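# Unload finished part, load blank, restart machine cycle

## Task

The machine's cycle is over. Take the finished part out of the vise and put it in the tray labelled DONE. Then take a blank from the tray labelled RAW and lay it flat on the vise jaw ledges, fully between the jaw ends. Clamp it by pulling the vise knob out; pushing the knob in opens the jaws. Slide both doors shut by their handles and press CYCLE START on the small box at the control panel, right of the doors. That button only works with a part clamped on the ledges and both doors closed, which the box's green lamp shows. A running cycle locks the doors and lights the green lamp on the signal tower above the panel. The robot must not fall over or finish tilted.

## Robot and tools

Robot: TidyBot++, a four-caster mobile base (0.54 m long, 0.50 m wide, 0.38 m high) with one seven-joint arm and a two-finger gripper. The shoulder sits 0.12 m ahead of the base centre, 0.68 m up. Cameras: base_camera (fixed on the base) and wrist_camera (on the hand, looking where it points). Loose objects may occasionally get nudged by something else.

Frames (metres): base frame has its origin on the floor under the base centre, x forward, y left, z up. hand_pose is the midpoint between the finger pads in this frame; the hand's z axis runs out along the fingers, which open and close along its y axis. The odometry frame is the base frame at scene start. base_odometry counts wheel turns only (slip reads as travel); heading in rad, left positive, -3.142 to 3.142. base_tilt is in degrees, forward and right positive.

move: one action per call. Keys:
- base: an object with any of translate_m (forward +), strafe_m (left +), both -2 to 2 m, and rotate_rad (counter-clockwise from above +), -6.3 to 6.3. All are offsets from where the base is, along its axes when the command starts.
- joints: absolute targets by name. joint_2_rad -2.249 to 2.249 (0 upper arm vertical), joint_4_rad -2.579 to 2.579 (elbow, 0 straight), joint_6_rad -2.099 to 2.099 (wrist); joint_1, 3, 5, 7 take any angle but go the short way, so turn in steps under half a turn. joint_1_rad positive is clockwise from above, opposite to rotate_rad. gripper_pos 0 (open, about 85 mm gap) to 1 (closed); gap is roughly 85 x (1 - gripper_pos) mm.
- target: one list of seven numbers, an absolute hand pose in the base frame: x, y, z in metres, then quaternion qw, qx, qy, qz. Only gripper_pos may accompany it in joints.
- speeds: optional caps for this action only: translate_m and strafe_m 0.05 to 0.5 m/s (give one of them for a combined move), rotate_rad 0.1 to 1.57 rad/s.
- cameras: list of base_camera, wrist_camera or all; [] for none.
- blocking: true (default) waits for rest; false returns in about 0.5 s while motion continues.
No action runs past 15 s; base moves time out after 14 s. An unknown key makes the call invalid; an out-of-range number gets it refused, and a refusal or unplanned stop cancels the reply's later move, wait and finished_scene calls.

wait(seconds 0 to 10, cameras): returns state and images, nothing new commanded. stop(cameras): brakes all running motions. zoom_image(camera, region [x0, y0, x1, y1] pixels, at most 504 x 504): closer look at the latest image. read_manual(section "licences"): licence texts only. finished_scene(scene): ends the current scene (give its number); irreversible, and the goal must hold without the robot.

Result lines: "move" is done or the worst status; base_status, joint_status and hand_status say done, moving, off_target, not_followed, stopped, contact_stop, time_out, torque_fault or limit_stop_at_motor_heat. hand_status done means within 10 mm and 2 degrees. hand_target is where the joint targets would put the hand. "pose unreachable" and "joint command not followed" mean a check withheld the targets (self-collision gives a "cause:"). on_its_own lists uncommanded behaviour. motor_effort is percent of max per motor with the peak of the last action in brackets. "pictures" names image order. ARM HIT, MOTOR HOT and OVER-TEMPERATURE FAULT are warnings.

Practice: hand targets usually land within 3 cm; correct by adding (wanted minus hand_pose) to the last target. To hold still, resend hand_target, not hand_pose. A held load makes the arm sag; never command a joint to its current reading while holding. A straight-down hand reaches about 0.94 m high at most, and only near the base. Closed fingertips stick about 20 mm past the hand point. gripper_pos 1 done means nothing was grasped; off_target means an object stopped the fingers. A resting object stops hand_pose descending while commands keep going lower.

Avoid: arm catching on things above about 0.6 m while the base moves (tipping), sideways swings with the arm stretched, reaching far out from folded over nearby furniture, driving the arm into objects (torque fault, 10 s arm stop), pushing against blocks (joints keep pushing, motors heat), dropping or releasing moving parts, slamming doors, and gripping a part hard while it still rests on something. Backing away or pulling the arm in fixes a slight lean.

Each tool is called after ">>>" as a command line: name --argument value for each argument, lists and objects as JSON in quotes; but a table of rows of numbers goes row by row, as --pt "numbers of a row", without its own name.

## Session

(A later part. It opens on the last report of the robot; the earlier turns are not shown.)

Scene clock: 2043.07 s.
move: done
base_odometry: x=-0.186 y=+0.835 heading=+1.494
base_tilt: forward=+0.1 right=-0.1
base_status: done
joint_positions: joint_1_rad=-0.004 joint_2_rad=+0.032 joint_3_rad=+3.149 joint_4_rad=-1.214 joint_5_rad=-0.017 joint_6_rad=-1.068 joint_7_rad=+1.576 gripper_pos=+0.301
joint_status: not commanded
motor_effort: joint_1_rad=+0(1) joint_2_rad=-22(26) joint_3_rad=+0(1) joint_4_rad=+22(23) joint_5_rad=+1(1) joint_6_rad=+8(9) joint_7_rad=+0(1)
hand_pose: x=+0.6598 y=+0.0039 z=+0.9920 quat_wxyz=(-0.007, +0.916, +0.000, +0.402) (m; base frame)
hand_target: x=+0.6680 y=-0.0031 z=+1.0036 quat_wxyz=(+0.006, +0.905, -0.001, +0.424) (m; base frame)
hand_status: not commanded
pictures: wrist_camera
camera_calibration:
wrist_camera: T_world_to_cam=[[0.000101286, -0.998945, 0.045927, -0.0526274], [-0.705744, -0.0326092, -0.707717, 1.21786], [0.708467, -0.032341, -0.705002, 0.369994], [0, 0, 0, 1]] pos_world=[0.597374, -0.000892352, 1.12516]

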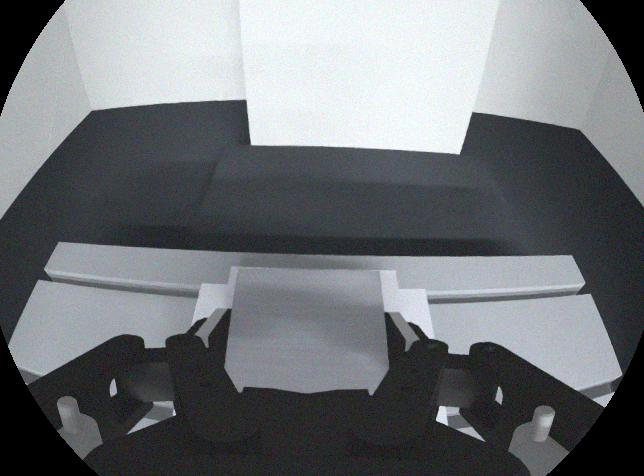

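>>> move --base '{"translate_m": 0.007}' --speeds '{"translate_m": 0.05}' --cameras '["wrist_camera"]'

>>> zoom_image --camera "wrist_camera" --region '[200, 200, 420, 300]'

Scene clock: 2062.07 s.
move: done
base_odometry: x=-0.186 y=+0.843 heading=+1.494
base_tilt: forward=+0.2 right=-0.2
base_status: done
joint_positions: joint_1_rad=-0.004 joint_2_rad=+0.031 joint_3_rad=+3.149 joint_4_rad=-1.216 joint_5_rad=-0.017 joint_6_rad=-1.066 joint_7_rad=+1.576 gripper_pos=+0.301
joint_status: not commanded
motor_effort: joint_1_rad=+0(1) joint_2_rad=-23(25) joint_3_rad=+0(1) joint_4_rad=+22(23) joint_5_rad=+1(1) joint_6_rad=+8(9) joint_7_rad=+0(1)
hand_pose: x=+0.6595 y=+0.0039 z=+0.9922 quat_wxyz=(-0.007, +0.915, +0.000, +0.403) (m; base frame)
hand_target: x=+0.6680 y=-0.0031 z=+1.0036 quat_wxyz=(+0.006, +0.905, -0.001, +0.424) (m; base frame)
hand_status: not commanded
pictures: wrist_camera
camera_calibration:
wrist_camera: T_world_to_cam=[[0.0000275761, -0.998945, 0.0459132, -0.0525778], [-0.70498, -0.0325823, -0.708478, 1.21801], [0.709227, -0.0323483, -0.704238, 0.369047], [0, 0, 0, 1]] pos_world=[0.59694, -0.000898663, 1.12525]

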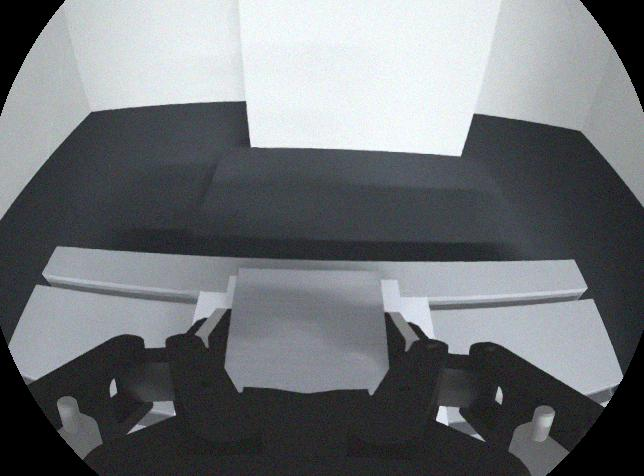

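Scaled by 2.291.

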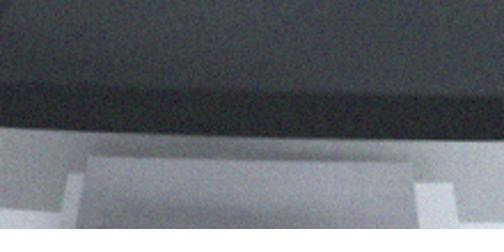

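>>> move --base '{"translate_m": 0.006}' --speeds '{"translate_m": 0.05}' --cameras '["wrist_camera"]'

>>> zoom_image --camera "wrist_camera" --region '[200, 200, 420, 300]'

Scene clock: 2074.20 s.
move: done
base_odometry: x=-0.185 y=+0.849 heading=+1.495
base_tilt: forward=+0.2 right=-0.2
base_status: done
joint_positions: joint_1_rad=-0.004 joint_2_rad=+0.030 joint_3_rad=+3.149 joint_4_rad=-1.217 joint_5_rad=-0.017 joint_6_rad=-1.065 joint_7_rad=+1.576 gripper_pos=+0.301
joint_status: not commanded
motor_effort: joint_1_rad=+0(1) joint_2_rad=-22(26) joint_3_rad=+0(1) joint_4_rad=+21(23) joint_5_rad=+1(1) joint_6_rad=+8(9) joint_7_rad=-1(1)
hand_pose: x=+0.6594 y=+0.0039 z=+0.9923 quat_wxyz=(-0.007, +0.915, +0.000, +0.403) (m; base frame)
hand_target: x=+0.6680 y=-0.0031 z=+1.0036 quat_wxyz=(+0.006, +0.905, -0.001, +0.424) (m; base frame)
hand_status: not commanded
pictures: wrist_camera
camera_calibration:
wrist_camera: T_world_to_cam=[[-0.0000362608, -0.998946, 0.045903, -0.0525375], [-0.704305, -0.0325609, -0.70915, 1.21823], [0.709897, -0.0323555, -0.703562, 0.368161], [0, 0, 0, 1]] pos_world=[0.596644, -0.000903615, 1.12534]

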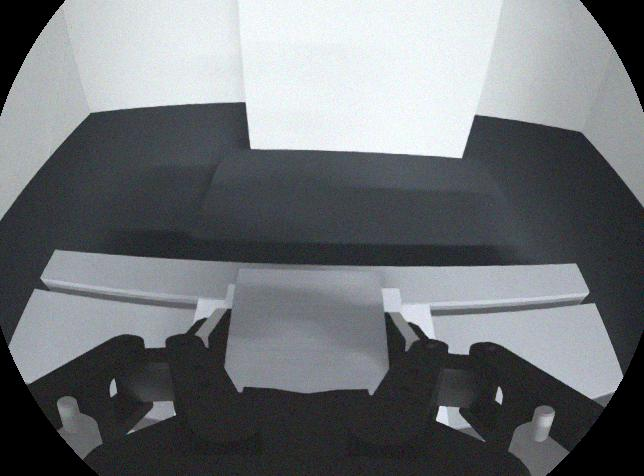

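Scaled by 2.291.

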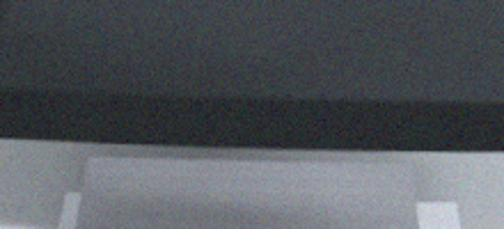

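>>> zoom_image --camera "wrist_camera" --region '[190, 255, 250, 325]'

>>> zoom_image --camera "wrist_camera" --region '[370, 260, 440, 330]'

>>> zoom_image --camera "wrist_camera" --region '[100, 360, 220, 460]'

>>> zoom_image --camera "wrist_camera" --region '[420, 360, 540, 460]'

Scaled by 7.200.

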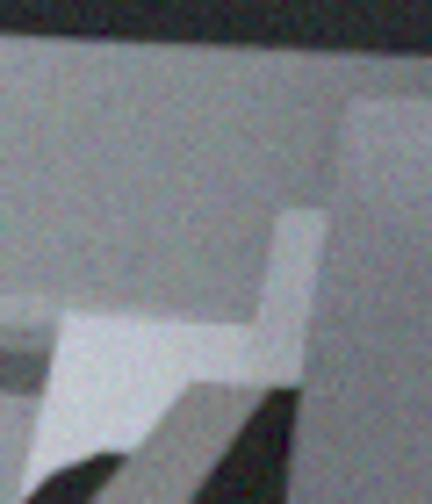

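Scaled by 7.200.

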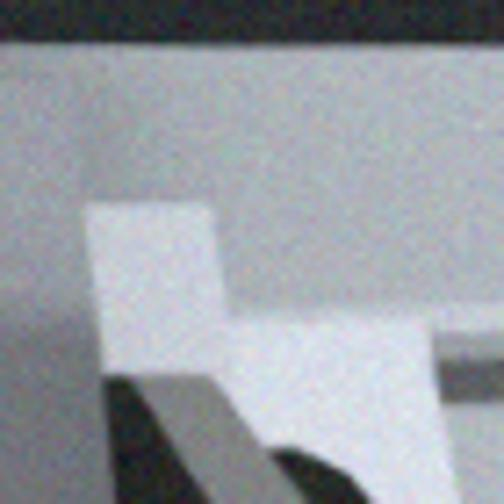

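Scaled by 4.200.

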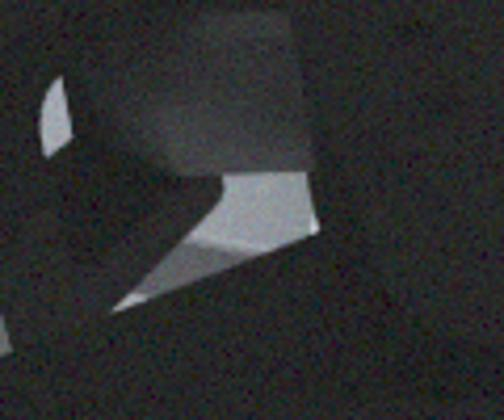

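Scaled by 4.200.

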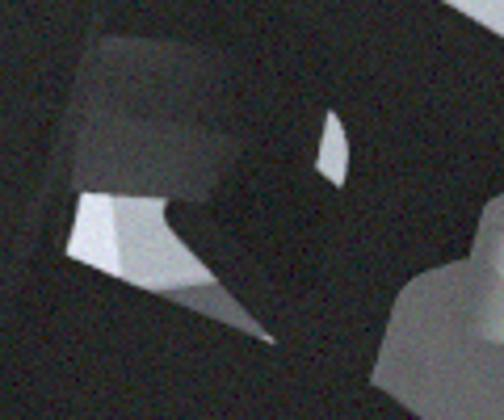

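>>> move --joints '{"joint_2_rad": 0.028, "joint_4_rad": -1.232, "joint_6_rad": -1.019}' --cameras '[]'

Scene clock: 2141.40 s.
move: done
base_odometry: x=-0.185 y=+0.849 heading=+1.495
base_tilt: forward=+0.1 right=-0.1
base_status: not commanded
joint_positions: joint_1_rad=-0.004 joint_2_rad=+0.028 joint_3_rad=+3.149 joint_4_rad=-1.221 joint_5_rad=-0.017 joint_6_rad=-1.060 joint_7_rad=+1.576 gripper_pos=+0.301
joint_status: all done
motor_effort: joint_1_rad=+0(1) joint_2_rad=-20(22) joint_3_rad=+0(0) joint_4_rad=+21(21) joint_5_rad=+1(1) joint_6_rad=+7(8) joint_7_rad=+1(1)
hand_pose: x=+0.6593 y=+0.0039 z=+0.9922 quat_wxyz=(-0.007, +0.915, +0.000, +0.404) (m; base frame)
hand_target: x=+0.6666 y=-0.0031 z=+0.9961 quat_wxyz=(+0.006, +0.908, -0.001, +0.418) (m; base frame)
hand_status: not commanded
pictures: none
No camera images: "cameras" was empty.

>>> move --joints '{"joint_2_rad": 0.037, "joint_4_rad": -1.107, "joint_6_rad": -1.176}' --cameras '["wrist_camera"]'

>>> zoom_image --camera "wrist_camera" --region '[200, 200, 420, 300]'

Scene clock: 2153.70 s.
move: done
base_odometry: x=-0.185 y=+0.849 heading=+1.495
base_tilt: forward=+0.2 right=-0.2
base_status: not commanded
joint_positions: joint_1_rad=-0.004 joint_2_rad=+0.048 joint_3_rad=+3.149 joint_4_rad=-1.141 joint_5_rad=-0.017 joint_6_rad=-1.152 joint_7_rad=+1.576 gripper_pos=+0.301
joint_status: all done
motor_effort: joint_1_rad=-1(1) joint_2_rad=-26(28) joint_3_rad=+0(1) joint_4_rad=+24(25) joint_5_rad=+1(1) joint_6_rad=+9(10) joint_7_rad=-1(1)
hand_pose: x=+0.6547 y=+0.0042 z=+1.0026 quat_wxyz=(-0.007, +0.921, +0.001, +0.390) (m; base frame)
hand_target: x=+0.6487 y=-0.0032 z=+1.0204 quat_wxyz=(+0.006, +0.917, -0.002, +0.399) (m; base frame)
hand_status: not commanded
pictures: wrist_camera
camera_calibration:
wrist_camera: T_world_to_cam=[[0.00269918, -0.998919, 0.0464083, -0.0550246], [-0.724337, -0.033949, -0.68861, 1.21468], [0.689441, -0.0317566, -0.723646, 0.412245], [0, 0, 0, 1]] pos_world=[0.59577, -0.000636295, 1.13732]

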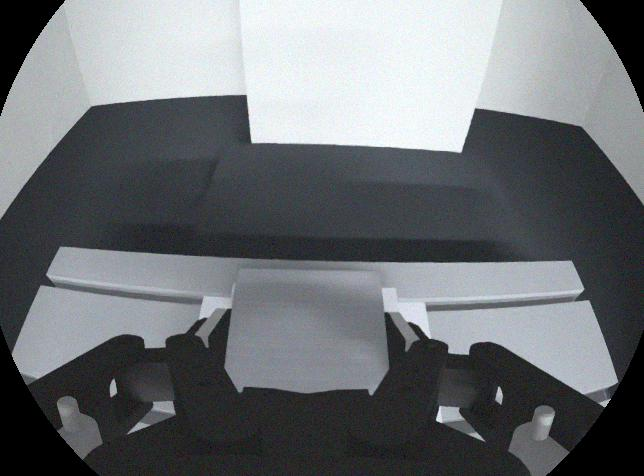

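Scaled by 2.291.

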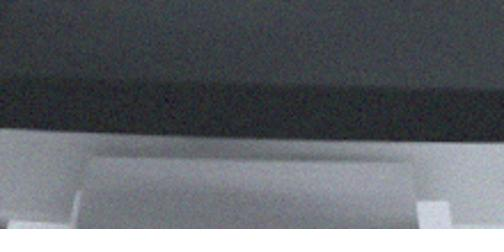

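>>> move --base '{"translate_m": -0.01}' --speeds '{"translate_m": 0.05}' --cameras '[]'

>>> move --joints '{"joint_2_rad": 0.014, "joint_4_rad": -1.188, "joint_6_rad": -1.055}' --cameras '["wrist_camera"]'

>>> zoom_image --camera "wrist_camera" --region '[200, 200, 420, 300]'

Scene clock: 2172.47 s.
move: done
base_odometry: x=-0.186 y=+0.839 heading=+1.494
base_tilt: forward=+0.2 right=-0.2
base_status: done
joint_positions: joint_1_rad=-0.004 joint_2_rad=+0.049 joint_3_rad=+3.149 joint_4_rad=-1.140 joint_5_rad=-0.017 joint_6_rad=-1.153 joint_7_rad=+1.576 gripper_pos=+0.301
joint_status: not commanded
motor_effort: joint_1_rad=-1(1) joint_2_rad=-26(29) joint_3_rad=+0(1) joint_4_rad=+24(24) joint_5_rad=+1(1) joint_6_rad=+9(10) joint_7_rad=-1(1)
hand_pose: x=+0.6547 y=+0.0042 z=+1.0024 quat_wxyz=(-0.007, +0.921, +0.001, +0.389) (m; base frame)
hand_target: x=+0.6487 y=-0.0032 z=+1.0204 quat_wxyz=(+0.006, +0.917, -0.002, +0.399) (m; base frame)
hand_status: not commanded
pictures: none
No camera images: "cameras" was empty.

Scene clock: 2173.33 s.
move: done
base_odometry: x=-0.186 y=+0.839 heading=+1.494
base_tilt: forward=+0.2 right=-0.2
base_status: not commanded
joint_positions: joint_1_rad=-0.004 joint_2_rad=+0.037 joint_3_rad=+3.149 joint_4_rad=-1.195 joint_5_rad=-0.017 joint_6_rad=-1.098 joint_7_rad=+1.576 gripper_pos=+0.301
joint_status: all done
motor_effort: joint_1_rad=-1(1) joint_2_rad=-25(26) joint_3_rad=-1(1) joint_4_rad=+23(24) joint_5_rad=+1(1) joint_6_rad=+8(10) joint_7_rad=-1(1)
hand_pose: x=+0.6569 y=+0.0040 z=+0.9927 quat_wxyz=(-0.007, +0.919, +0.000, +0.395) (m; base frame)
hand_target: x=+0.6590 y=-0.0032 z=+1.0186 quat_wxyz=(+0.006, +0.904, -0.001, +0.428) (m; base frame)
hand_status: not commanded
pictures: wrist_camera
camera_calibration:
wrist_camera: T_world_to_cam=[[0.0013273, -0.998938, 0.0460585, -0.0534922], [-0.716843, -0.0330641, -0.69645, 1.21239], [0.697234, -0.0320923, -0.716125, 0.390959], [0, 0, 0, 1]] pos_world=[0.596571, -0.000802231, 1.12681]

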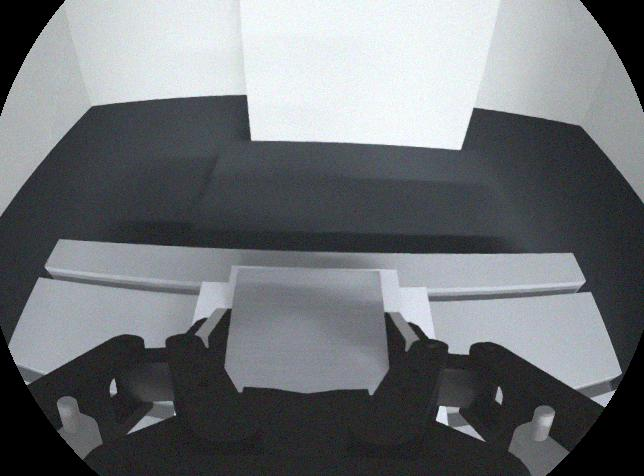

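Scaled by 2.291.

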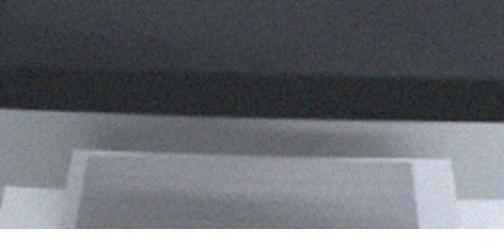

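>>> move --joints '{"joint_2_rad": 0.010, "joint_4_rad": -1.210, "joint_6_rad": -1.049}' --cameras '[]'

Scene clock: 2182.87 s.
move: done
base_odometry: x=-0.186 y=+0.839 heading=+1.494
base_tilt: forward=+0.2 right=-0.2
base_status: not commanded
joint_positions: joint_1_rad=-0.004 joint_2_rad=+0.030 joint_3_rad=+3.149 joint_4_rad=-1.208 joint_5_rad=-0.017 joint_6_rad=-1.086 joint_7_rad=+1.576 gripper_pos=+0.301
joint_status: all done
motor_effort: joint_1_rad=-1(1) joint_2_rad=-24(25) joint_3_rad=-1(1) joint_4_rad=+22(23) joint_5_rad=+1(1) joint_6_rad=+7(9) joint_7_rad=+0(1)
hand_pose: x=+0.6558 y=+0.0040 z=+0.9924 quat_wxyz=(-0.007, +0.918, +0.000, +0.398) (m; base frame)
hand_target: x=+0.6570 y=-0.0032 z=+1.0105 quat_wxyz=(+0.006, +0.906, -0.001, +0.423) (m; base frame)
hand_status: not commanded
pictures: none
No camera images: "cameras" was empty.

>>> zoom_image --camera "wrist_camera" --region '[200, 320, 420, 440]'

Scaled by 2.291.

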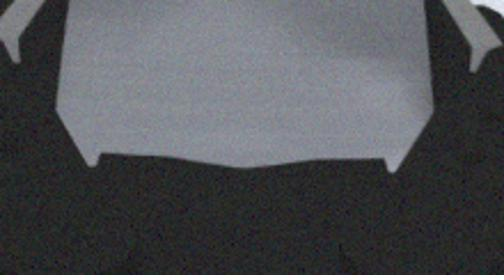

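>>> move --base '{"translate_m": 0.002}' --speeds '{"translate_m": 0.05}' --joints '{"joint_2_rad": 0.010, "joint_4_rad": -1.218, "joint_6_rad": -1.049}' --cameras '[]'

>>> move --base '{"translate_m": 0.002}' --speeds '{"translate_m": 0.05}' --cameras '[]'

>>> move --base '{"translate_m": 0.002}' --speeds '{"translate_m": 0.05}' --cameras '["wrist_camera"]'

Scene clock: 2236.43 s.
move: done
base_odometry: x=-0.186 y=+0.841 heading=+1.494
base_tilt: forward=+0.2 right=-0.2
base_status: done
joint_positions: joint_1_rad=-0.004 joint_2_rad=+0.025 joint_3_rad=+3.149 joint_4_rad=-1.213 joint_5_rad=-0.017 joint_6_rad=-1.086 joint_7_rad=+1.576 gripper_pos=+0.301
joint_status: all done
motor_effort: joint_1_rad=+0(1) joint_2_rad=-22(25) joint_3_rad=+0(1) joint_4_rad=+21(22) joint_5_rad=+1(1) joint_6_rad=+7(9) joint_7_rad=+0(0)
hand_pose: x=+0.6537 y=+0.0040 z=+0.9923 quat_wxyz=(-0.007, +0.918, +0.000, +0.398) (m; base frame)
hand_target: x=+0.6562 y=-0.0032 z=+1.0062 quat_wxyz=(+0.006, +0.908, -0.001, +0.419) (m; base frame)
hand_status: not commanded
pictures: none
No camera images: "cameras" was empty.

Scene clock: 2236.87 s.
move: done
base_odometry: x=-0.186 y=+0.843 heading=+1.495
base_tilt: forward=+0.2 right=-0.1
base_status: done
joint_positions: joint_1_rad=-0.004 joint_2_rad=+0.023 joint_3_rad=+3.149 joint_4_rad=-1.215 joint_5_rad=-0.017 joint_6_rad=-1.086 joint_7_rad=+1.576 gripper_pos=+0.301
joint_status: not commanded
motor_effort: joint_1_rad=+0(1) joint_2_rad=-22(24) joint_3_rad=+0(1) joint_4_rad=+21(23) joint_5_rad=+1(1) joint_6_rad=+7(9) joint_7_rad=+0(1)
hand_pose: x=+0.6530 y=+0.0040 z=+0.9923 quat_wxyz=(-0.007, +0.918, +0.000, +0.398) (m; base frame)
hand_target: x=+0.6562 y=-0.0032 z=+1.0062 quat_wxyz=(+0.006, +0.908, -0.001, +0.419) (m; base frame)
hand_status: not commanded
pictures: none
No camera images: "cameras" was empty.

Scene clock: 2237.30 s.
move: done
base_odometry: x=-0.186 y=+0.845 heading=+1.495
base_tilt: forward=+0.2 right=-0.2
base_status: done
joint_positions: joint_1_rad=-0.004 joint_2_rad=+0.022 joint_3_rad=+3.149 joint_4_rad=-1.216 joint_5_rad=-0.017 joint_6_rad=-1.086 joint_7_rad=+1.576 gripper_pos=+0.301
joint_status: not commanded
motor_effort: joint_1_rad=+0(1) joint_2_rad=-23(25) joint_3_rad=+0(1) joint_4_rad=+22(24) joint_5_rad=+1(1) joint_6_rad=+8(9) joint_7_rad=+0(1)
hand_pose: x=+0.6526 y=+0.0040 z=+0.9924 quat_wxyz=(-0.007, +0.918, +0.000, +0.398) (m; base frame)
hand_target: x=+0.6562 y=-0.0032 z=+1.0062 quat_wxyz=(+0.006, +0.908, -0.001, +0.419) (m; base frame)
hand_status: not commanded
pictures: wrist_camera
camera_calibration:
wrist_camera: T_world_to_cam=[[0.000844488, -0.998946, 0.0459023, -0.0530526], [-0.71263, -0.0328035, -0.700772, 1.21059], [0.701539, -0.0321196, -0.711907, 0.386762], [0, 0, 0, 1]] pos_world=[0.591416, -0.000862632, 1.12612]

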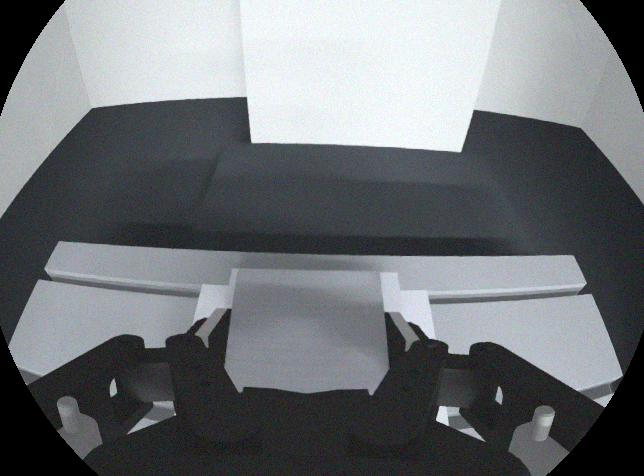

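>>> move --base '{"translate_m": 0.002}' --speeds '{"translate_m": 0.05}' --cameras '[]'

>>> move --base '{"translate_m": 0.002}' --speeds '{"translate_m": 0.05}' --cameras '["wrist_camera"]'

>>> zoom_image --camera "wrist_camera" --region '[200, 200, 420, 300]'

Scene clock: 2257.30 s.
move: done
base_odometry: x=-0.185 y=+0.847 heading=+1.495
base_tilt: forward=+0.2 right=-0.2
base_status: done
joint_positions: joint_1_rad=-0.004 joint_2_rad=+0.021 joint_3_rad=+3.149 joint_4_rad=-1.217 joint_5_rad=-0.017 joint_6_rad=-1.086 joint_7_rad=+1.576 gripper_pos=+0.301
joint_status: not commanded
motor_effort: joint_1_rad=-1(1) joint_2_rad=-23(24) joint_3_rad=+0(0) joint_4_rad=+22(23) joint_5_rad=+1(1) joint_6_rad=+8(9) joint_7_rad=+0(1)
hand_pose: x=+0.6521 y=+0.0040 z=+0.9924 quat_wxyz=(-0.007, +0.918, +0.000, +0.398) (m; base frame)
hand_target: x=+0.6562 y=-0.0032 z=+1.0062 quat_wxyz=(+0.006, +0.908, -0.001, +0.419) (m; base frame)
hand_status: not commanded
pictures: none
No camera images: "cameras" was empty.

Scene clock: 2257.73 s.
move: done
base_odometry: x=-0.185 y=+0.849 heading=+1.495
base_tilt: forward=+0.2 right=-0.2
base_status: done
joint_positions: joint_1_rad=-0.004 joint_2_rad=+0.020 joint_3_rad=+3.149 joint_4_rad=-1.218 joint_5_rad=-0.017 joint_6_rad=-1.086 joint_7_rad=+1.576 gripper_pos=+0.301
joint_status: not commanded
motor_effort: joint_1_rad=+0(1) joint_2_rad=-22(24) joint_3_rad=-1(1) joint_4_rad=+22(23) joint_5_rad=+1(1) joint_6_rad=+8(9) joint_7_rad=-1(1)
hand_pose: x=+0.6518 y=+0.0040 z=+0.9924 quat_wxyz=(-0.007, +0.918, +0.000, +0.398) (m; base frame)
hand_target: x=+0.6562 y=-0.0032 z=+1.0062 quat_wxyz=(+0.006, +0.908, -0.001, +0.419) (m; base frame)
hand_status: not commanded
pictures: wrist_camera
camera_calibration:
wrist_camera: T_world_to_cam=[[0.000845542, -0.998946, 0.0458884, -0.0530402], [-0.712651, -0.0327935, -0.700752, 1.21005], [0.701518, -0.0321099, -0.711928, 0.38732], [0, 0, 0, 1]] pos_world=[0.590675, -0.000865811, 1.12612]

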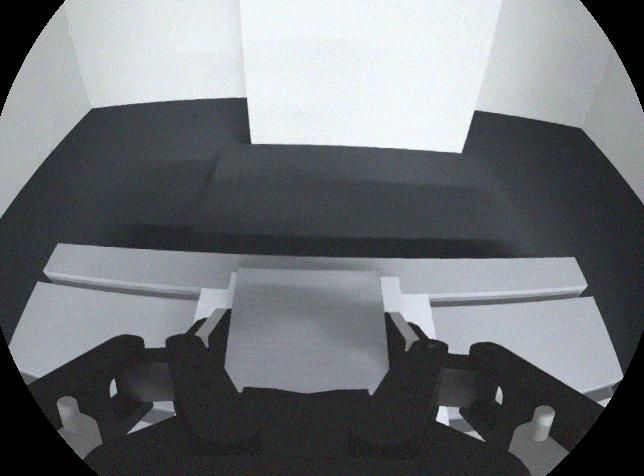

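Scaled by 2.291.

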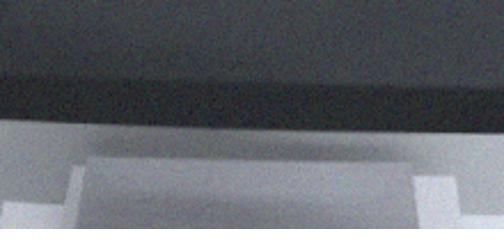

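>>> move --joints '{"joint_2_rad": 0.037, "joint_4_rad": -1.095, "joint_6_rad": -1.188}' --cameras '[]'

>>> move --base '{"translate_m": -0.12}' --speeds '{"translate_m": 0.3}' --cameras '["wrist_camera"]'

>>> zoom_image --camera "wrist_camera" --region '[200, 140, 320, 280]'

>>> zoom_image --camera "wrist_camera" --region '[300, 140, 420, 280]'

Scene clock: 2288.47 s.
move: done
base_odometry: x=-0.185 y=+0.849 heading=+1.495
base_tilt: forward=+0.3 right=-0.1
base_status: not commanded
joint_positions: joint_1_rad=-0.004 joint_2_rad=+0.045 joint_3_rad=+3.149 joint_4_rad=-1.127 joint_5_rad=-0.017 joint_6_rad=-1.161 joint_7_rad=+1.576 gripper_pos=+0.301
joint_status: all done
motor_effort: joint_1_rad=-1(1) joint_2_rad=-25(27) joint_3_rad=+0(1) joint_4_rad=+24(25) joint_5_rad=+1(1) joint_6_rad=+9(10) joint_7_rad=+0(1)
hand_pose: x=+0.6527 y=+0.0042 z=+1.0093 quat_wxyz=(-0.007, +0.919, +0.001, +0.393) (m; base frame)
hand_target: x=+0.6472 y=-0.0033 z=+1.0238 quat_wxyz=(+0.006, +0.917, -0.002, +0.399) (m; base frame)
hand_status: not commanded
pictures: none
No camera images: "cameras" was empty.

Scene clock: 2289.90 s.
move: done
base_odometry: x=-0.194 y=+0.729 heading=+1.496
base_tilt: forward=+0.2 right=-0.2
base_status: done
joint_positions: joint_1_rad=-0.004 joint_2_rad=+0.047 joint_3_rad=+3.150 joint_4_rad=-1.126 joint_5_rad=-0.017 joint_6_rad=-1.164 joint_7_rad=+1.576 gripper_pos=+0.301
joint_status: not commanded
motor_effort: joint_1_rad=+0(4) joint_2_rad=-26(29) joint_3_rad=+0(3) joint_4_rad=+24(24) joint_5_rad=+1(1) joint_6_rad=+9(10) joint_7_rad=+0(1)
hand_pose: x=+0.6531 y=+0.0041 z=+1.0080 quat_wxyz=(-0.007, +0.920, +0.001, +0.392) (m; base frame)
hand_target: x=+0.6472 y=-0.0033 z=+1.0238 quat_wxyz=(+0.006, +0.917, -0.002, +0.399) (m; base frame)
hand_status: not commanded
pictures: wrist_camera
camera_calibration:
wrist_camera: T_world_to_cam=[[0.00247274, -0.998914, 0.0465162, -0.0553403], [-0.721899, -0.0339722, -0.691164, 1.21831], [0.691994, -0.0318709, -0.7212, 0.413128], [0, 0, 0, 1]] pos_world=[0.593752, -0.000724668, 1.14257]

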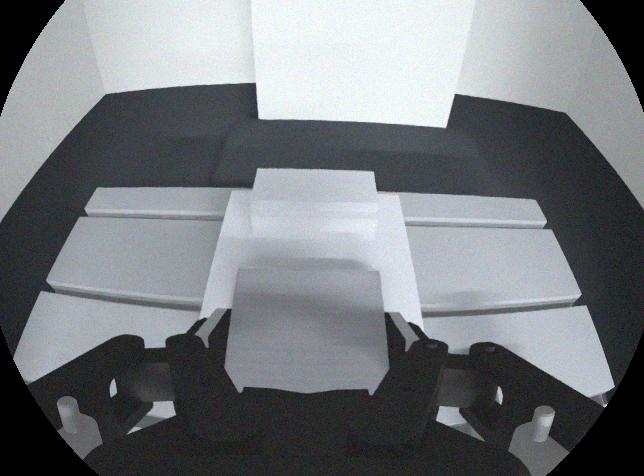

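Scaled by 3.600.

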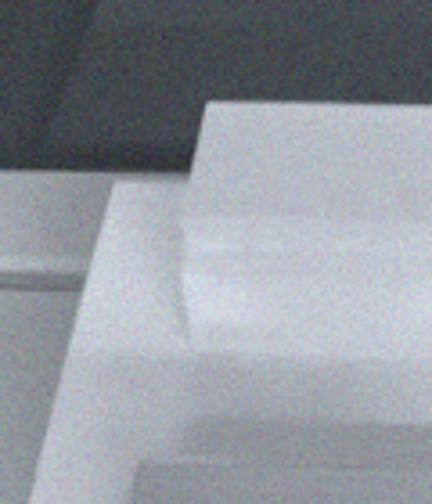

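Scaled by 3.600.

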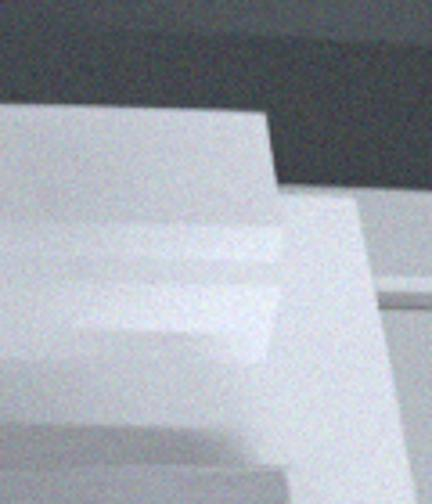

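>>> zoom_image --camera "wrist_camera" --region '[236, 160, 286, 250]'

>>> zoom_image --camera "wrist_camera" --region '[350, 160, 400, 250]'

Scaled by 5.600.

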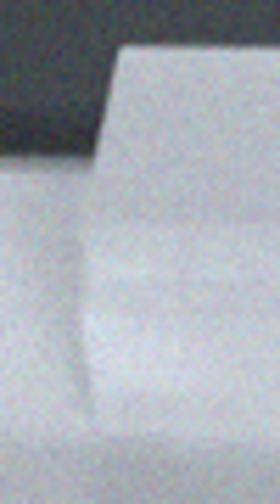

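Scaled by 5.600.

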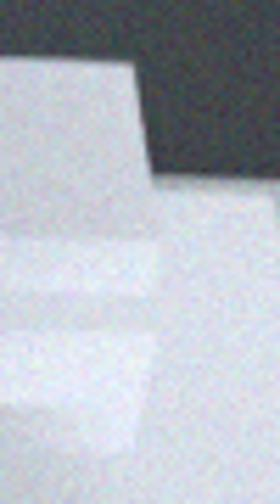

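>>> move --base '{"translate_m": -0.04}' --speeds '{"translate_m": 0.2}' --cameras '["wrist_camera"]'

>>> zoom_image --camera "wrist_camera" --region '[225, 130, 275, 270]'

>>> zoom_image --camera "wrist_camera" --region '[350, 130, 400, 270]'

Scene clock: 2339.93 s.
move: done
base_odometry: x=-0.197 y=+0.689 heading=+1.497
base_tilt: forward=+0.2 right=-0.2
base_status: done
joint_positions: joint_1_rad=-0.004 joint_2_rad=+0.047 joint_3_rad=+3.150 joint_4_rad=-1.124 joint_5_rad=-0.017 joint_6_rad=-1.166 joint_7_rad=+1.576 gripper_pos=+0.301
joint_status: not commanded
motor_effort: joint_1_rad=-1(1) joint_2_rad=-26(29) joint_3_rad=+0(1) joint_4_rad=+24(24) joint_5_rad=+1(1) joint_6_rad=+9(10) joint_7_rad=+0(1)
hand_pose: x=+0.6526 y=+0.0041 z=+1.0084 quat_wxyz=(-0.007, +0.920, +0.001, +0.391) (m; base frame)
hand_target: x=+0.6472 y=-0.0033 z=+1.0238 quat_wxyz=(+0.006, +0.917, -0.002, +0.399) (m; base frame)
hand_status: not commanded
pictures: wrist_camera
camera_calibration:
wrist_camera: T_world_to_cam=[[0.00257098, -0.998914, 0.0465254, -0.0554066], [-0.72236, -0.0340283, -0.69068, 1.21803], [0.691513, -0.0318324, -0.721662, 0.414482], [0, 0, 0, 1]] pos_world=[0.593379, -0.000704967, 1.14296]

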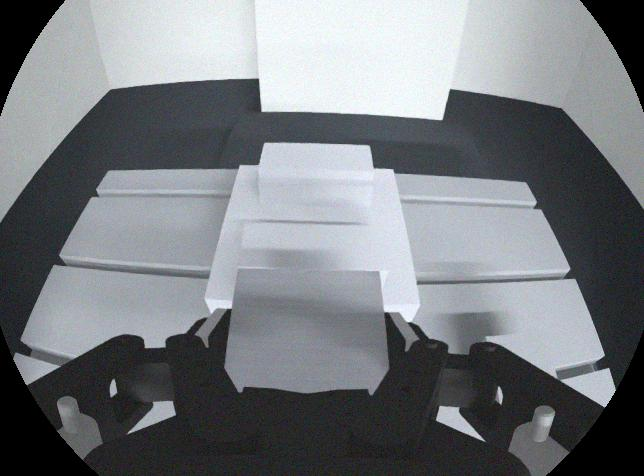

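Scaled by 3.600.

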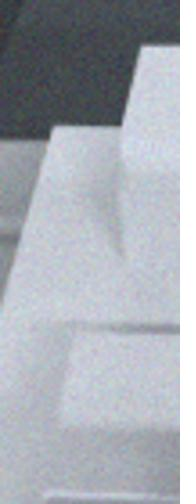

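Scaled by 3.600.

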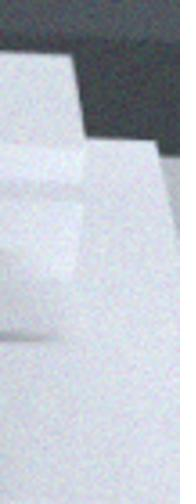

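>>> zoom_image --camera "wrist_camera" --region '[235, 200, 285, 270]'

>>> zoom_image --camera "wrist_camera" --region '[335, 200, 385, 270]'

>>> zoom_image --camera "wrist_camera" --region '[250, 135, 300, 205]'

>>> zoom_image --camera "wrist_camera" --region '[340, 135, 390, 205]'

Scaled by 7.200.

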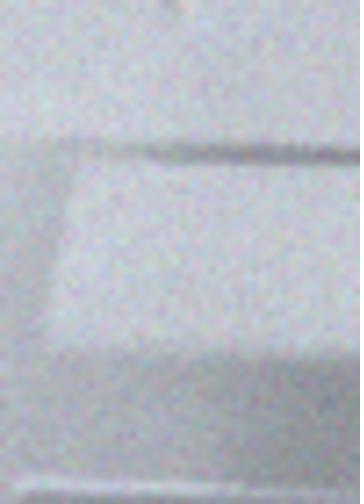

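Scaled by 7.200.

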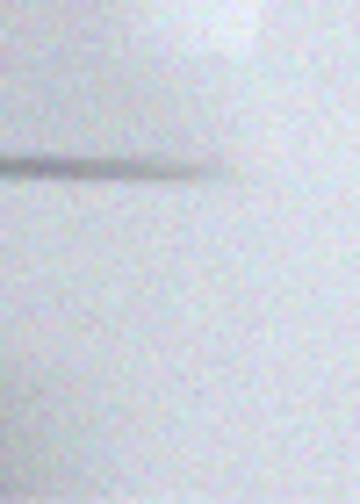

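Scaled by 7.200.

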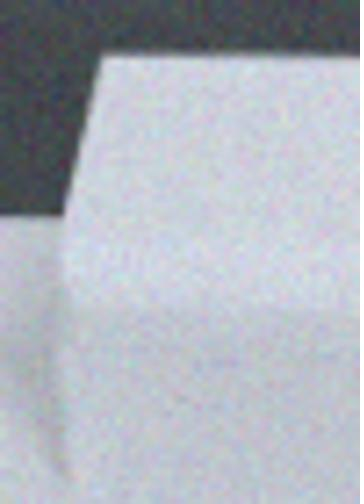

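Scaled by 7.200.

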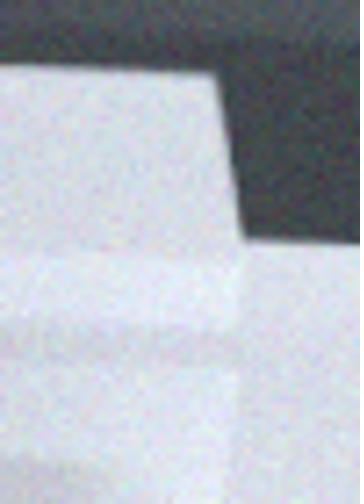

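>>> move --base '{"translate_m": 0.145}' --speeds '{"translate_m": 0.25}' --cameras '[]'

>>> move --joints '{"joint_2_rad": 0.017, "joint_4_rad": -1.183, "joint_6_rad": -1.066}' --cameras '["wrist_camera"]'

>>> zoom_image --camera "wrist_camera" --region '[200, 240, 300, 300]'

>>> zoom_image --camera "wrist_camera" --region '[320, 240, 420, 300]'

Scene clock: 2449.73 s.
move: done
base_odometry: x=-0.187 y=+0.834 heading=+1.497
base_tilt: forward=+0.2 right=-0.2
base_status: done
joint_positions: joint_1_rad=-0.004 joint_2_rad=+0.057 joint_3_rad=+3.150 joint_4_rad=-1.124 joint_5_rad=-0.017 joint_6_rad=-1.167 joint_7_rad=+1.576 gripper_pos=+0.301
joint_status: not commanded
motor_effort: joint_1_rad=+0(3) joint_2_rad=-26(30) joint_3_rad=-1(2) joint_4_rad=+24(24) joint_5_rad=+0(1) joint_6_rad=+9(10) joint_7_rad=+1(2)
hand_pose: x=+0.6559 y=+0.0040 z=+1.0029 quat_wxyz=(-0.007, +0.922, +0.000, +0.386) (m; base frame)
hand_target: x=+0.6472 y=-0.0033 z=+1.0238 quat_wxyz=(+0.006, +0.917, -0.002, +0.399) (m; base frame)
hand_status: not commanded
pictures: none
No camera images: "cameras" was empty.

Scene clock: 2450.60 s.
move: done
base_odometry: x=-0.187 y=+0.834 heading=+1.497
base_tilt: forward=+0.2 right=-0.2
base_status: not commanded
joint_positions: joint_1_rad=-0.004 joint_2_rad=+0.039 joint_3_rad=+3.150 joint_4_rad=-1.187 joint_5_rad=-0.017 joint_6_rad=-1.110 joint_7_rad=+1.576 gripper_pos=+0.301
joint_status: all done
motor_effort: joint_1_rad=+0(1) joint_2_rad=-25(26) joint_3_rad=+0(1) joint_4_rad=+22(25) joint_5_rad=+1(1) joint_6_rad=+7(10) joint_7_rad=+0(1)
hand_pose: x=+0.6560 y=+0.0038 z=+0.9928 quat_wxyz=(-0.007, +0.920, +0.000, +0.392) (m; base frame)
hand_target: x=+0.6583 y=-0.0032 z=+1.0170 quat_wxyz=(+0.006, +0.906, -0.001, +0.424) (m; base frame)
hand_status: not commanded
pictures: wrist_camera
camera_calibration:
wrist_camera: T_world_to_cam=[[0.00140948, -0.998935, 0.046122, -0.0537882], [-0.721376, -0.0329572, -0.691759, 1.21008], [0.692543, -0.0322963, -0.720654, 0.399208], [0, 0, 0, 1]] pos_world=[0.59653, -0.000957151, 1.12726]

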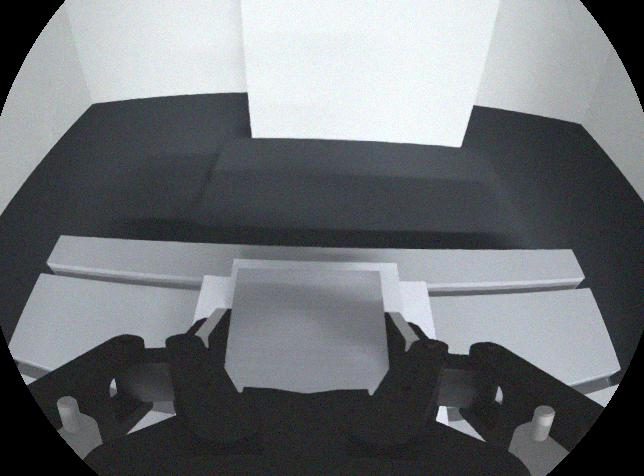

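Scaled by 5.040.

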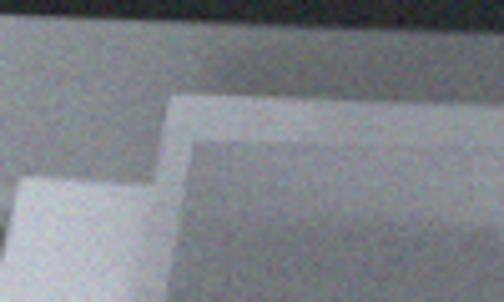

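Scaled by 5.040.

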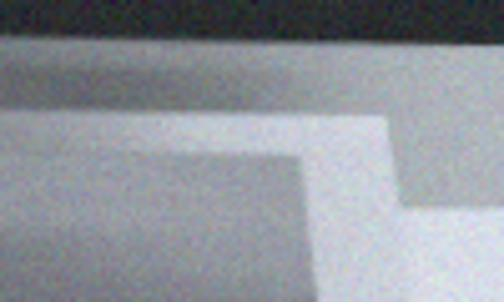

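>>> move

Scene clock: 2506.63 s.
base_odometry: x=-0.187 y=+0.834 heading=+1.497
base_tilt: forward=+0.2 right=-0.2
base_status: not commanded
joint_positions: joint_1_rad=-0.004 joint_2_rad=+0.039 joint_3_rad=+3.150 joint_4_rad=-1.187 joint_5_rad=-0.017 joint_6_rad=-1.110 joint_7_rad=+1.576 gripper_pos=+0.301
joint_status: all done
motor_effort: joint_1_rad=+0(1) joint_2_rad=-24(26) joint_3_rad=+0(1) joint_4_rad=+23(25) joint_5_rad=+1(1) joint_6_rad=+8(10) joint_7_rad=+0(1)
hand_pose: x=+0.6560 y=+0.0039 z=+0.9928 quat_wxyz=(-0.007, +0.920, +0.000, +0.392) (m; base frame)
hand_target: x=+0.6583 y=-0.0032 z=+1.0170 quat_wxyz=(+0.006, +0.906, -0.001, +0.424) (m; base frame)
hand_status: not commanded
pictures: base_camera, wrist_camera
camera_calibration:
wrist_camera: T_world_to_cam=[[0.00143883, -0.998935, 0.046122, -0.0537917], [-0.721375, -0.0329784, -0.691759, 1.21008], [0.692544, -0.0322759, -0.720654, 0.399208], [0, 0, 0, 1]] pos_world=[0.59653, -0.000943117, 1.12726]

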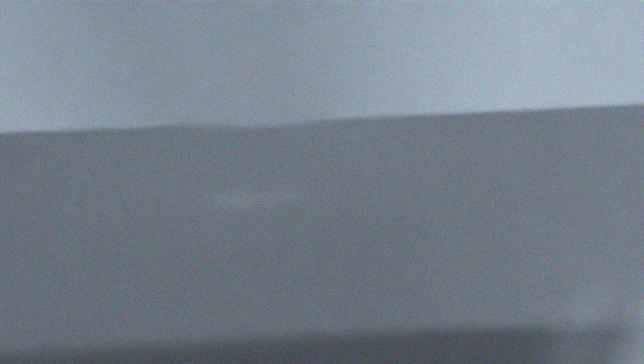

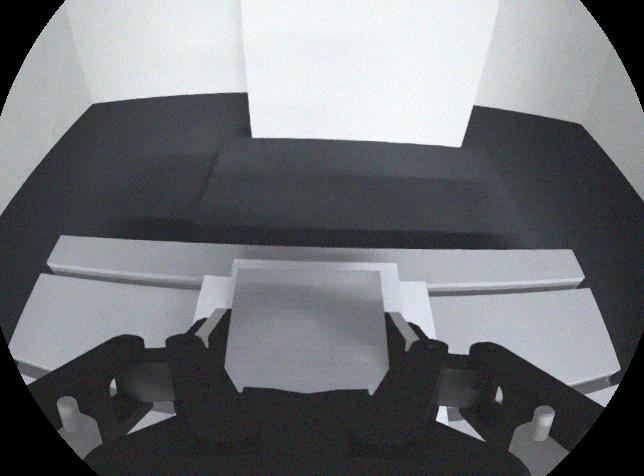

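>>> move --base '{"translate_m": -0.002, "strafe_m": 0.004, "rotate_rad": -0.008}' --speeds '{"translate_m": 0.05, "rotate_rad": 0.1}' --cameras '["wrist_camera"]'

>>> zoom_image --camera "wrist_camera" --region '[200, 240, 300, 300]'

>>> zoom_image --camera "wrist_camera" --region '[340, 240, 440, 300]'

Scene clock: 2537.90 s.
move: done
base_odometry: x=-0.191 y=+0.832 heading=+1.489
base_tilt: forward=+0.2 right=-0.1
base_status: done
joint_positions: joint_1_rad=-0.004 joint_2_rad=+0.038 joint_3_rad=+3.150 joint_4_rad=-1.188 joint_5_rad=-0.017 joint_6_rad=-1.110 joint_7_rad=+1.576 gripper_pos=+0.301
joint_status: not commanded
motor_effort: joint_1_rad=+0(3) joint_2_rad=-25(26) joint_3_rad=+0(3) joint_4_rad=+23(24) joint_5_rad=+1(2) joint_6_rad=+9(9) joint_7_rad=+0(1)
hand_pose: x=+0.6556 y=+0.0039 z=+0.9928 quat_wxyz=(-0.007, +0.920, +0.000, +0.392) (m; base frame)
hand_target: x=+0.6583 y=-0.0032 z=+1.0170 quat_wxyz=(+0.006, +0.906, -0.001, +0.424) (m; base frame)
hand_status: not commanded
pictures: wrist_camera
camera_calibration:
wrist_camera: T_world_to_cam=[[0.00154336, -0.998935, 0.0461079, -0.0537877], [-0.721243, -0.0330501, -0.691893, 1.20984], [0.69268, -0.0321871, -0.720526, 0.399327], [0, 0, 0, 1]] pos_world=[0.596068, -0.000891853, 1.12729]

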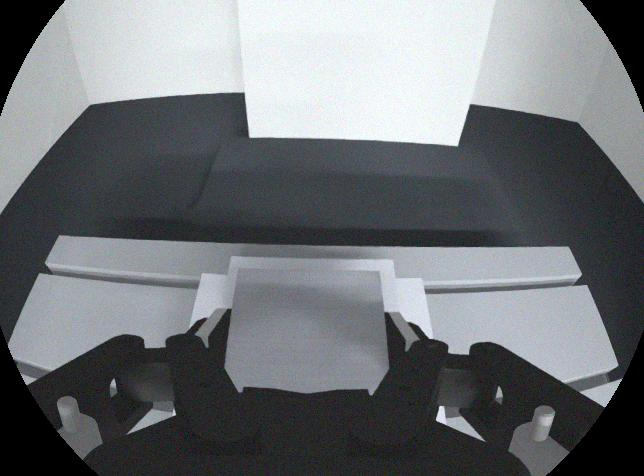

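Scaled by 5.040.

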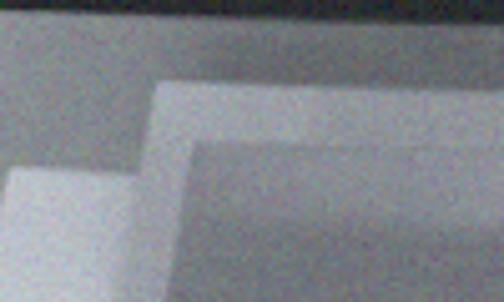

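Scaled by 5.040.

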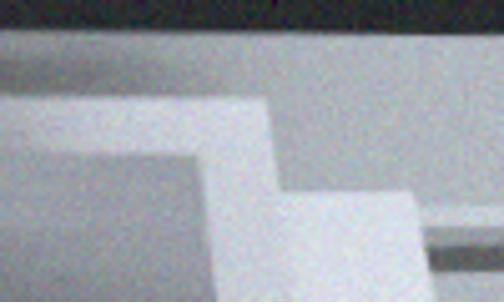

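>>> move --base '{"rotate_rad": -0.004}' --speeds '{"rotate_rad": 0.1}' --cameras '[]'

>>> move --joints '{"joint_2_rad": 0.014, "joint_4_rad": -1.197, "joint_6_rad": -1.055}' --cameras '["wrist_camera"]'

>>> zoom_image --camera "wrist_camera" --region '[200, 240, 300, 300]'

>>> zoom_image --camera "wrist_camera" --region '[340, 240, 440, 300]'

Scene clock: 2556.13 s.
move: done
base_odometry: x=-0.191 y=+0.832 heading=+1.486
base_tilt: forward=+0.2 right=-0.1
base_status: done
joint_positions: joint_1_rad=-0.004 joint_2_rad=+0.038 joint_3_rad=+3.150 joint_4_rad=-1.188 joint_5_rad=-0.017 joint_6_rad=-1.110 joint_7_rad=+1.576 gripper_pos=+0.301
joint_status: not commanded
motor_effort: joint_1_rad=+0(3) joint_2_rad=-25(25) joint_3_rad=+0(2) joint_4_rad=+23(23) joint_5_rad=+1(2) joint_6_rad=+8(9) joint_7_rad=+0(1)
hand_pose: x=+0.6556 y=+0.0039 z=+0.9928 quat_wxyz=(-0.007, +0.920, +0.000, +0.392) (m; base frame)
hand_target: x=+0.6583 y=-0.0032 z=+1.0170 quat_wxyz=(+0.006, +0.906, -0.001, +0.424) (m; base frame)
hand_status: not commanded
pictures: none
No camera images: "cameras" was empty.

Scene clock: 2556.67 s.
move: done
base_odometry: x=-0.191 y=+0.832 heading=+1.486
base_tilt: forward=+0.3 right=-0.2
base_status: not commanded
joint_positions: joint_1_rad=-0.004 joint_2_rad=+0.034 joint_3_rad=+3.150 joint_4_rad=-1.198 joint_5_rad=-0.017 joint_6_rad=-1.099 joint_7_rad=+1.576 gripper_pos=+0.301
joint_status: all done
motor_effort: joint_1_rad=+0(1) joint_2_rad=-23(25) joint_3_rad=+1(1) joint_4_rad=+22(23) joint_5_rad=+1(1) joint_6_rad=+8(9) joint_7_rad=+0(1)
hand_pose: x=+0.6553 y=+0.0038 z=+0.9925 quat_wxyz=(-0.007, +0.919, +0.000, +0.394) (m; base frame)
hand_target: x=+0.6583 y=-0.0032 z=+1.0138 quat_wxyz=(+0.006, +0.906, -0.001, +0.424) (m; base frame)
hand_status: not commanded
pictures: wrist_camera
camera_calibration:
wrist_camera: T_world_to_cam=[[0.00103513, -0.998939, 0.0460446, -0.0534603], [-0.717551, -0.0328123, -0.695733, 1.21086], [0.696505, -0.0323192, -0.716823, 0.393074], [0, 0, 0, 1]] pos_world=[0.595132, -0.000968511, 1.12666]

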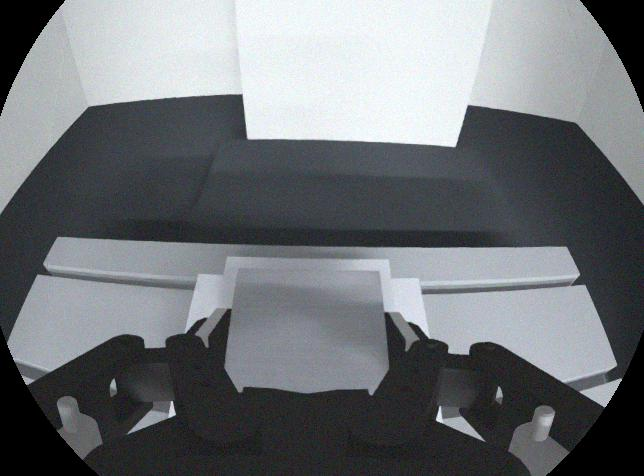

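Scaled by 5.040.

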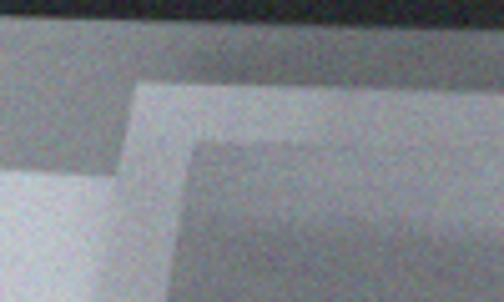

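Scaled by 5.040.

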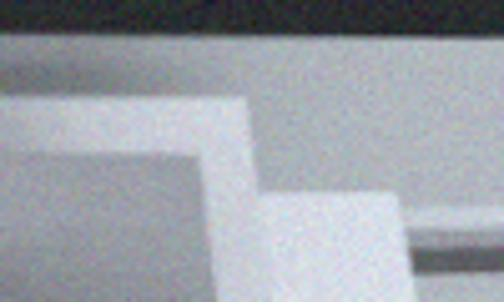

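>>> move --base '{"translate_m": -0.0015}' --speeds '{"translate_m": 0.05}' --cameras '[]'

>>> move --joints '{"joint_2_rad": 0.012, "joint_4_rad": -1.203, "joint_6_rad": -1.055}' --cameras '["wrist_camera"]'

Scene clock: 2574.60 s.
move: done
base_odometry: x=-0.191 y=+0.831 heading=+1.486
base_tilt: forward=+0.2 right=-0.1
base_status: done
joint_positions: joint_1_rad=-0.004 joint_2_rad=+0.033 joint_3_rad=+3.150 joint_4_rad=-1.199 joint_5_rad=-0.017 joint_6_rad=-1.099 joint_7_rad=+1.576 gripper_pos=+0.301
joint_status: not commanded
motor_effort: joint_1_rad=+0(2) joint_2_rad=-24(27) joint_3_rad=+0(2) joint_4_rad=+22(23) joint_5_rad=+1(1) joint_6_rad=+8(10) joint_7_rad=-1(1)
hand_pose: x=+0.6550 y=+0.0038 z=+0.9925 quat_wxyz=(-0.007, +0.919, +0.000, +0.395) (m; base frame)
hand_target: x=+0.6583 y=-0.0032 z=+1.0138 quat_wxyz=(+0.006, +0.906, -0.001, +0.424) (m; base frame)
hand_status: not commanded
pictures: none
No camera images: "cameras" was empty.

Scene clock: 2575.03 s.
move: done
base_odometry: x=-0.191 y=+0.831 heading=+1.486
base_tilt: forward=+0.2 right=-0.2
base_status: not commanded
joint_positions: joint_1_rad=-0.004 joint_2_rad=+0.031 joint_3_rad=+3.150 joint_4_rad=-1.202 joint_5_rad=-0.017 joint_6_rad=-1.097 joint_7_rad=+1.576 gripper_pos=+0.301
joint_status: all done
motor_effort: joint_1_rad=-1(1) joint_2_rad=-24(25) joint_3_rad=+0(1) joint_4_rad=+22(23) joint_5_rad=+1(1) joint_6_rad=+8(8) joint_7_rad=+0(1)
hand_pose: x=+0.6546 y=+0.0038 z=+0.9924 quat_wxyz=(-0.007, +0.919, +0.000, +0.395) (m; base frame)
hand_target: x=+0.6571 y=-0.0032 z=+1.0117 quat_wxyz=(+0.006, +0.907, -0.001, +0.422) (m; base frame)
hand_status: not commanded
pictures: wrist_camera
camera_calibration:
wrist_camera: T_world_to_cam=[[0.000965544, -0.99894, 0.0460181, -0.0533913], [-0.716975, -0.0327707, -0.696328, 1.21047], [0.697098, -0.0323215, -0.716247, 0.392569], [0, 0, 0, 1]] pos_world=[0.594271, -0.000978202, 1.12652]

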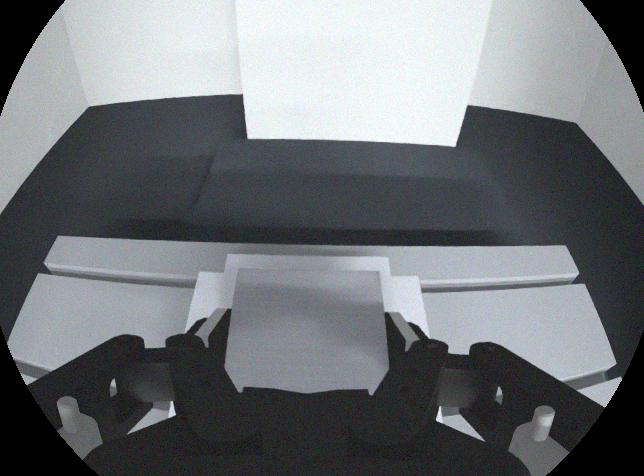

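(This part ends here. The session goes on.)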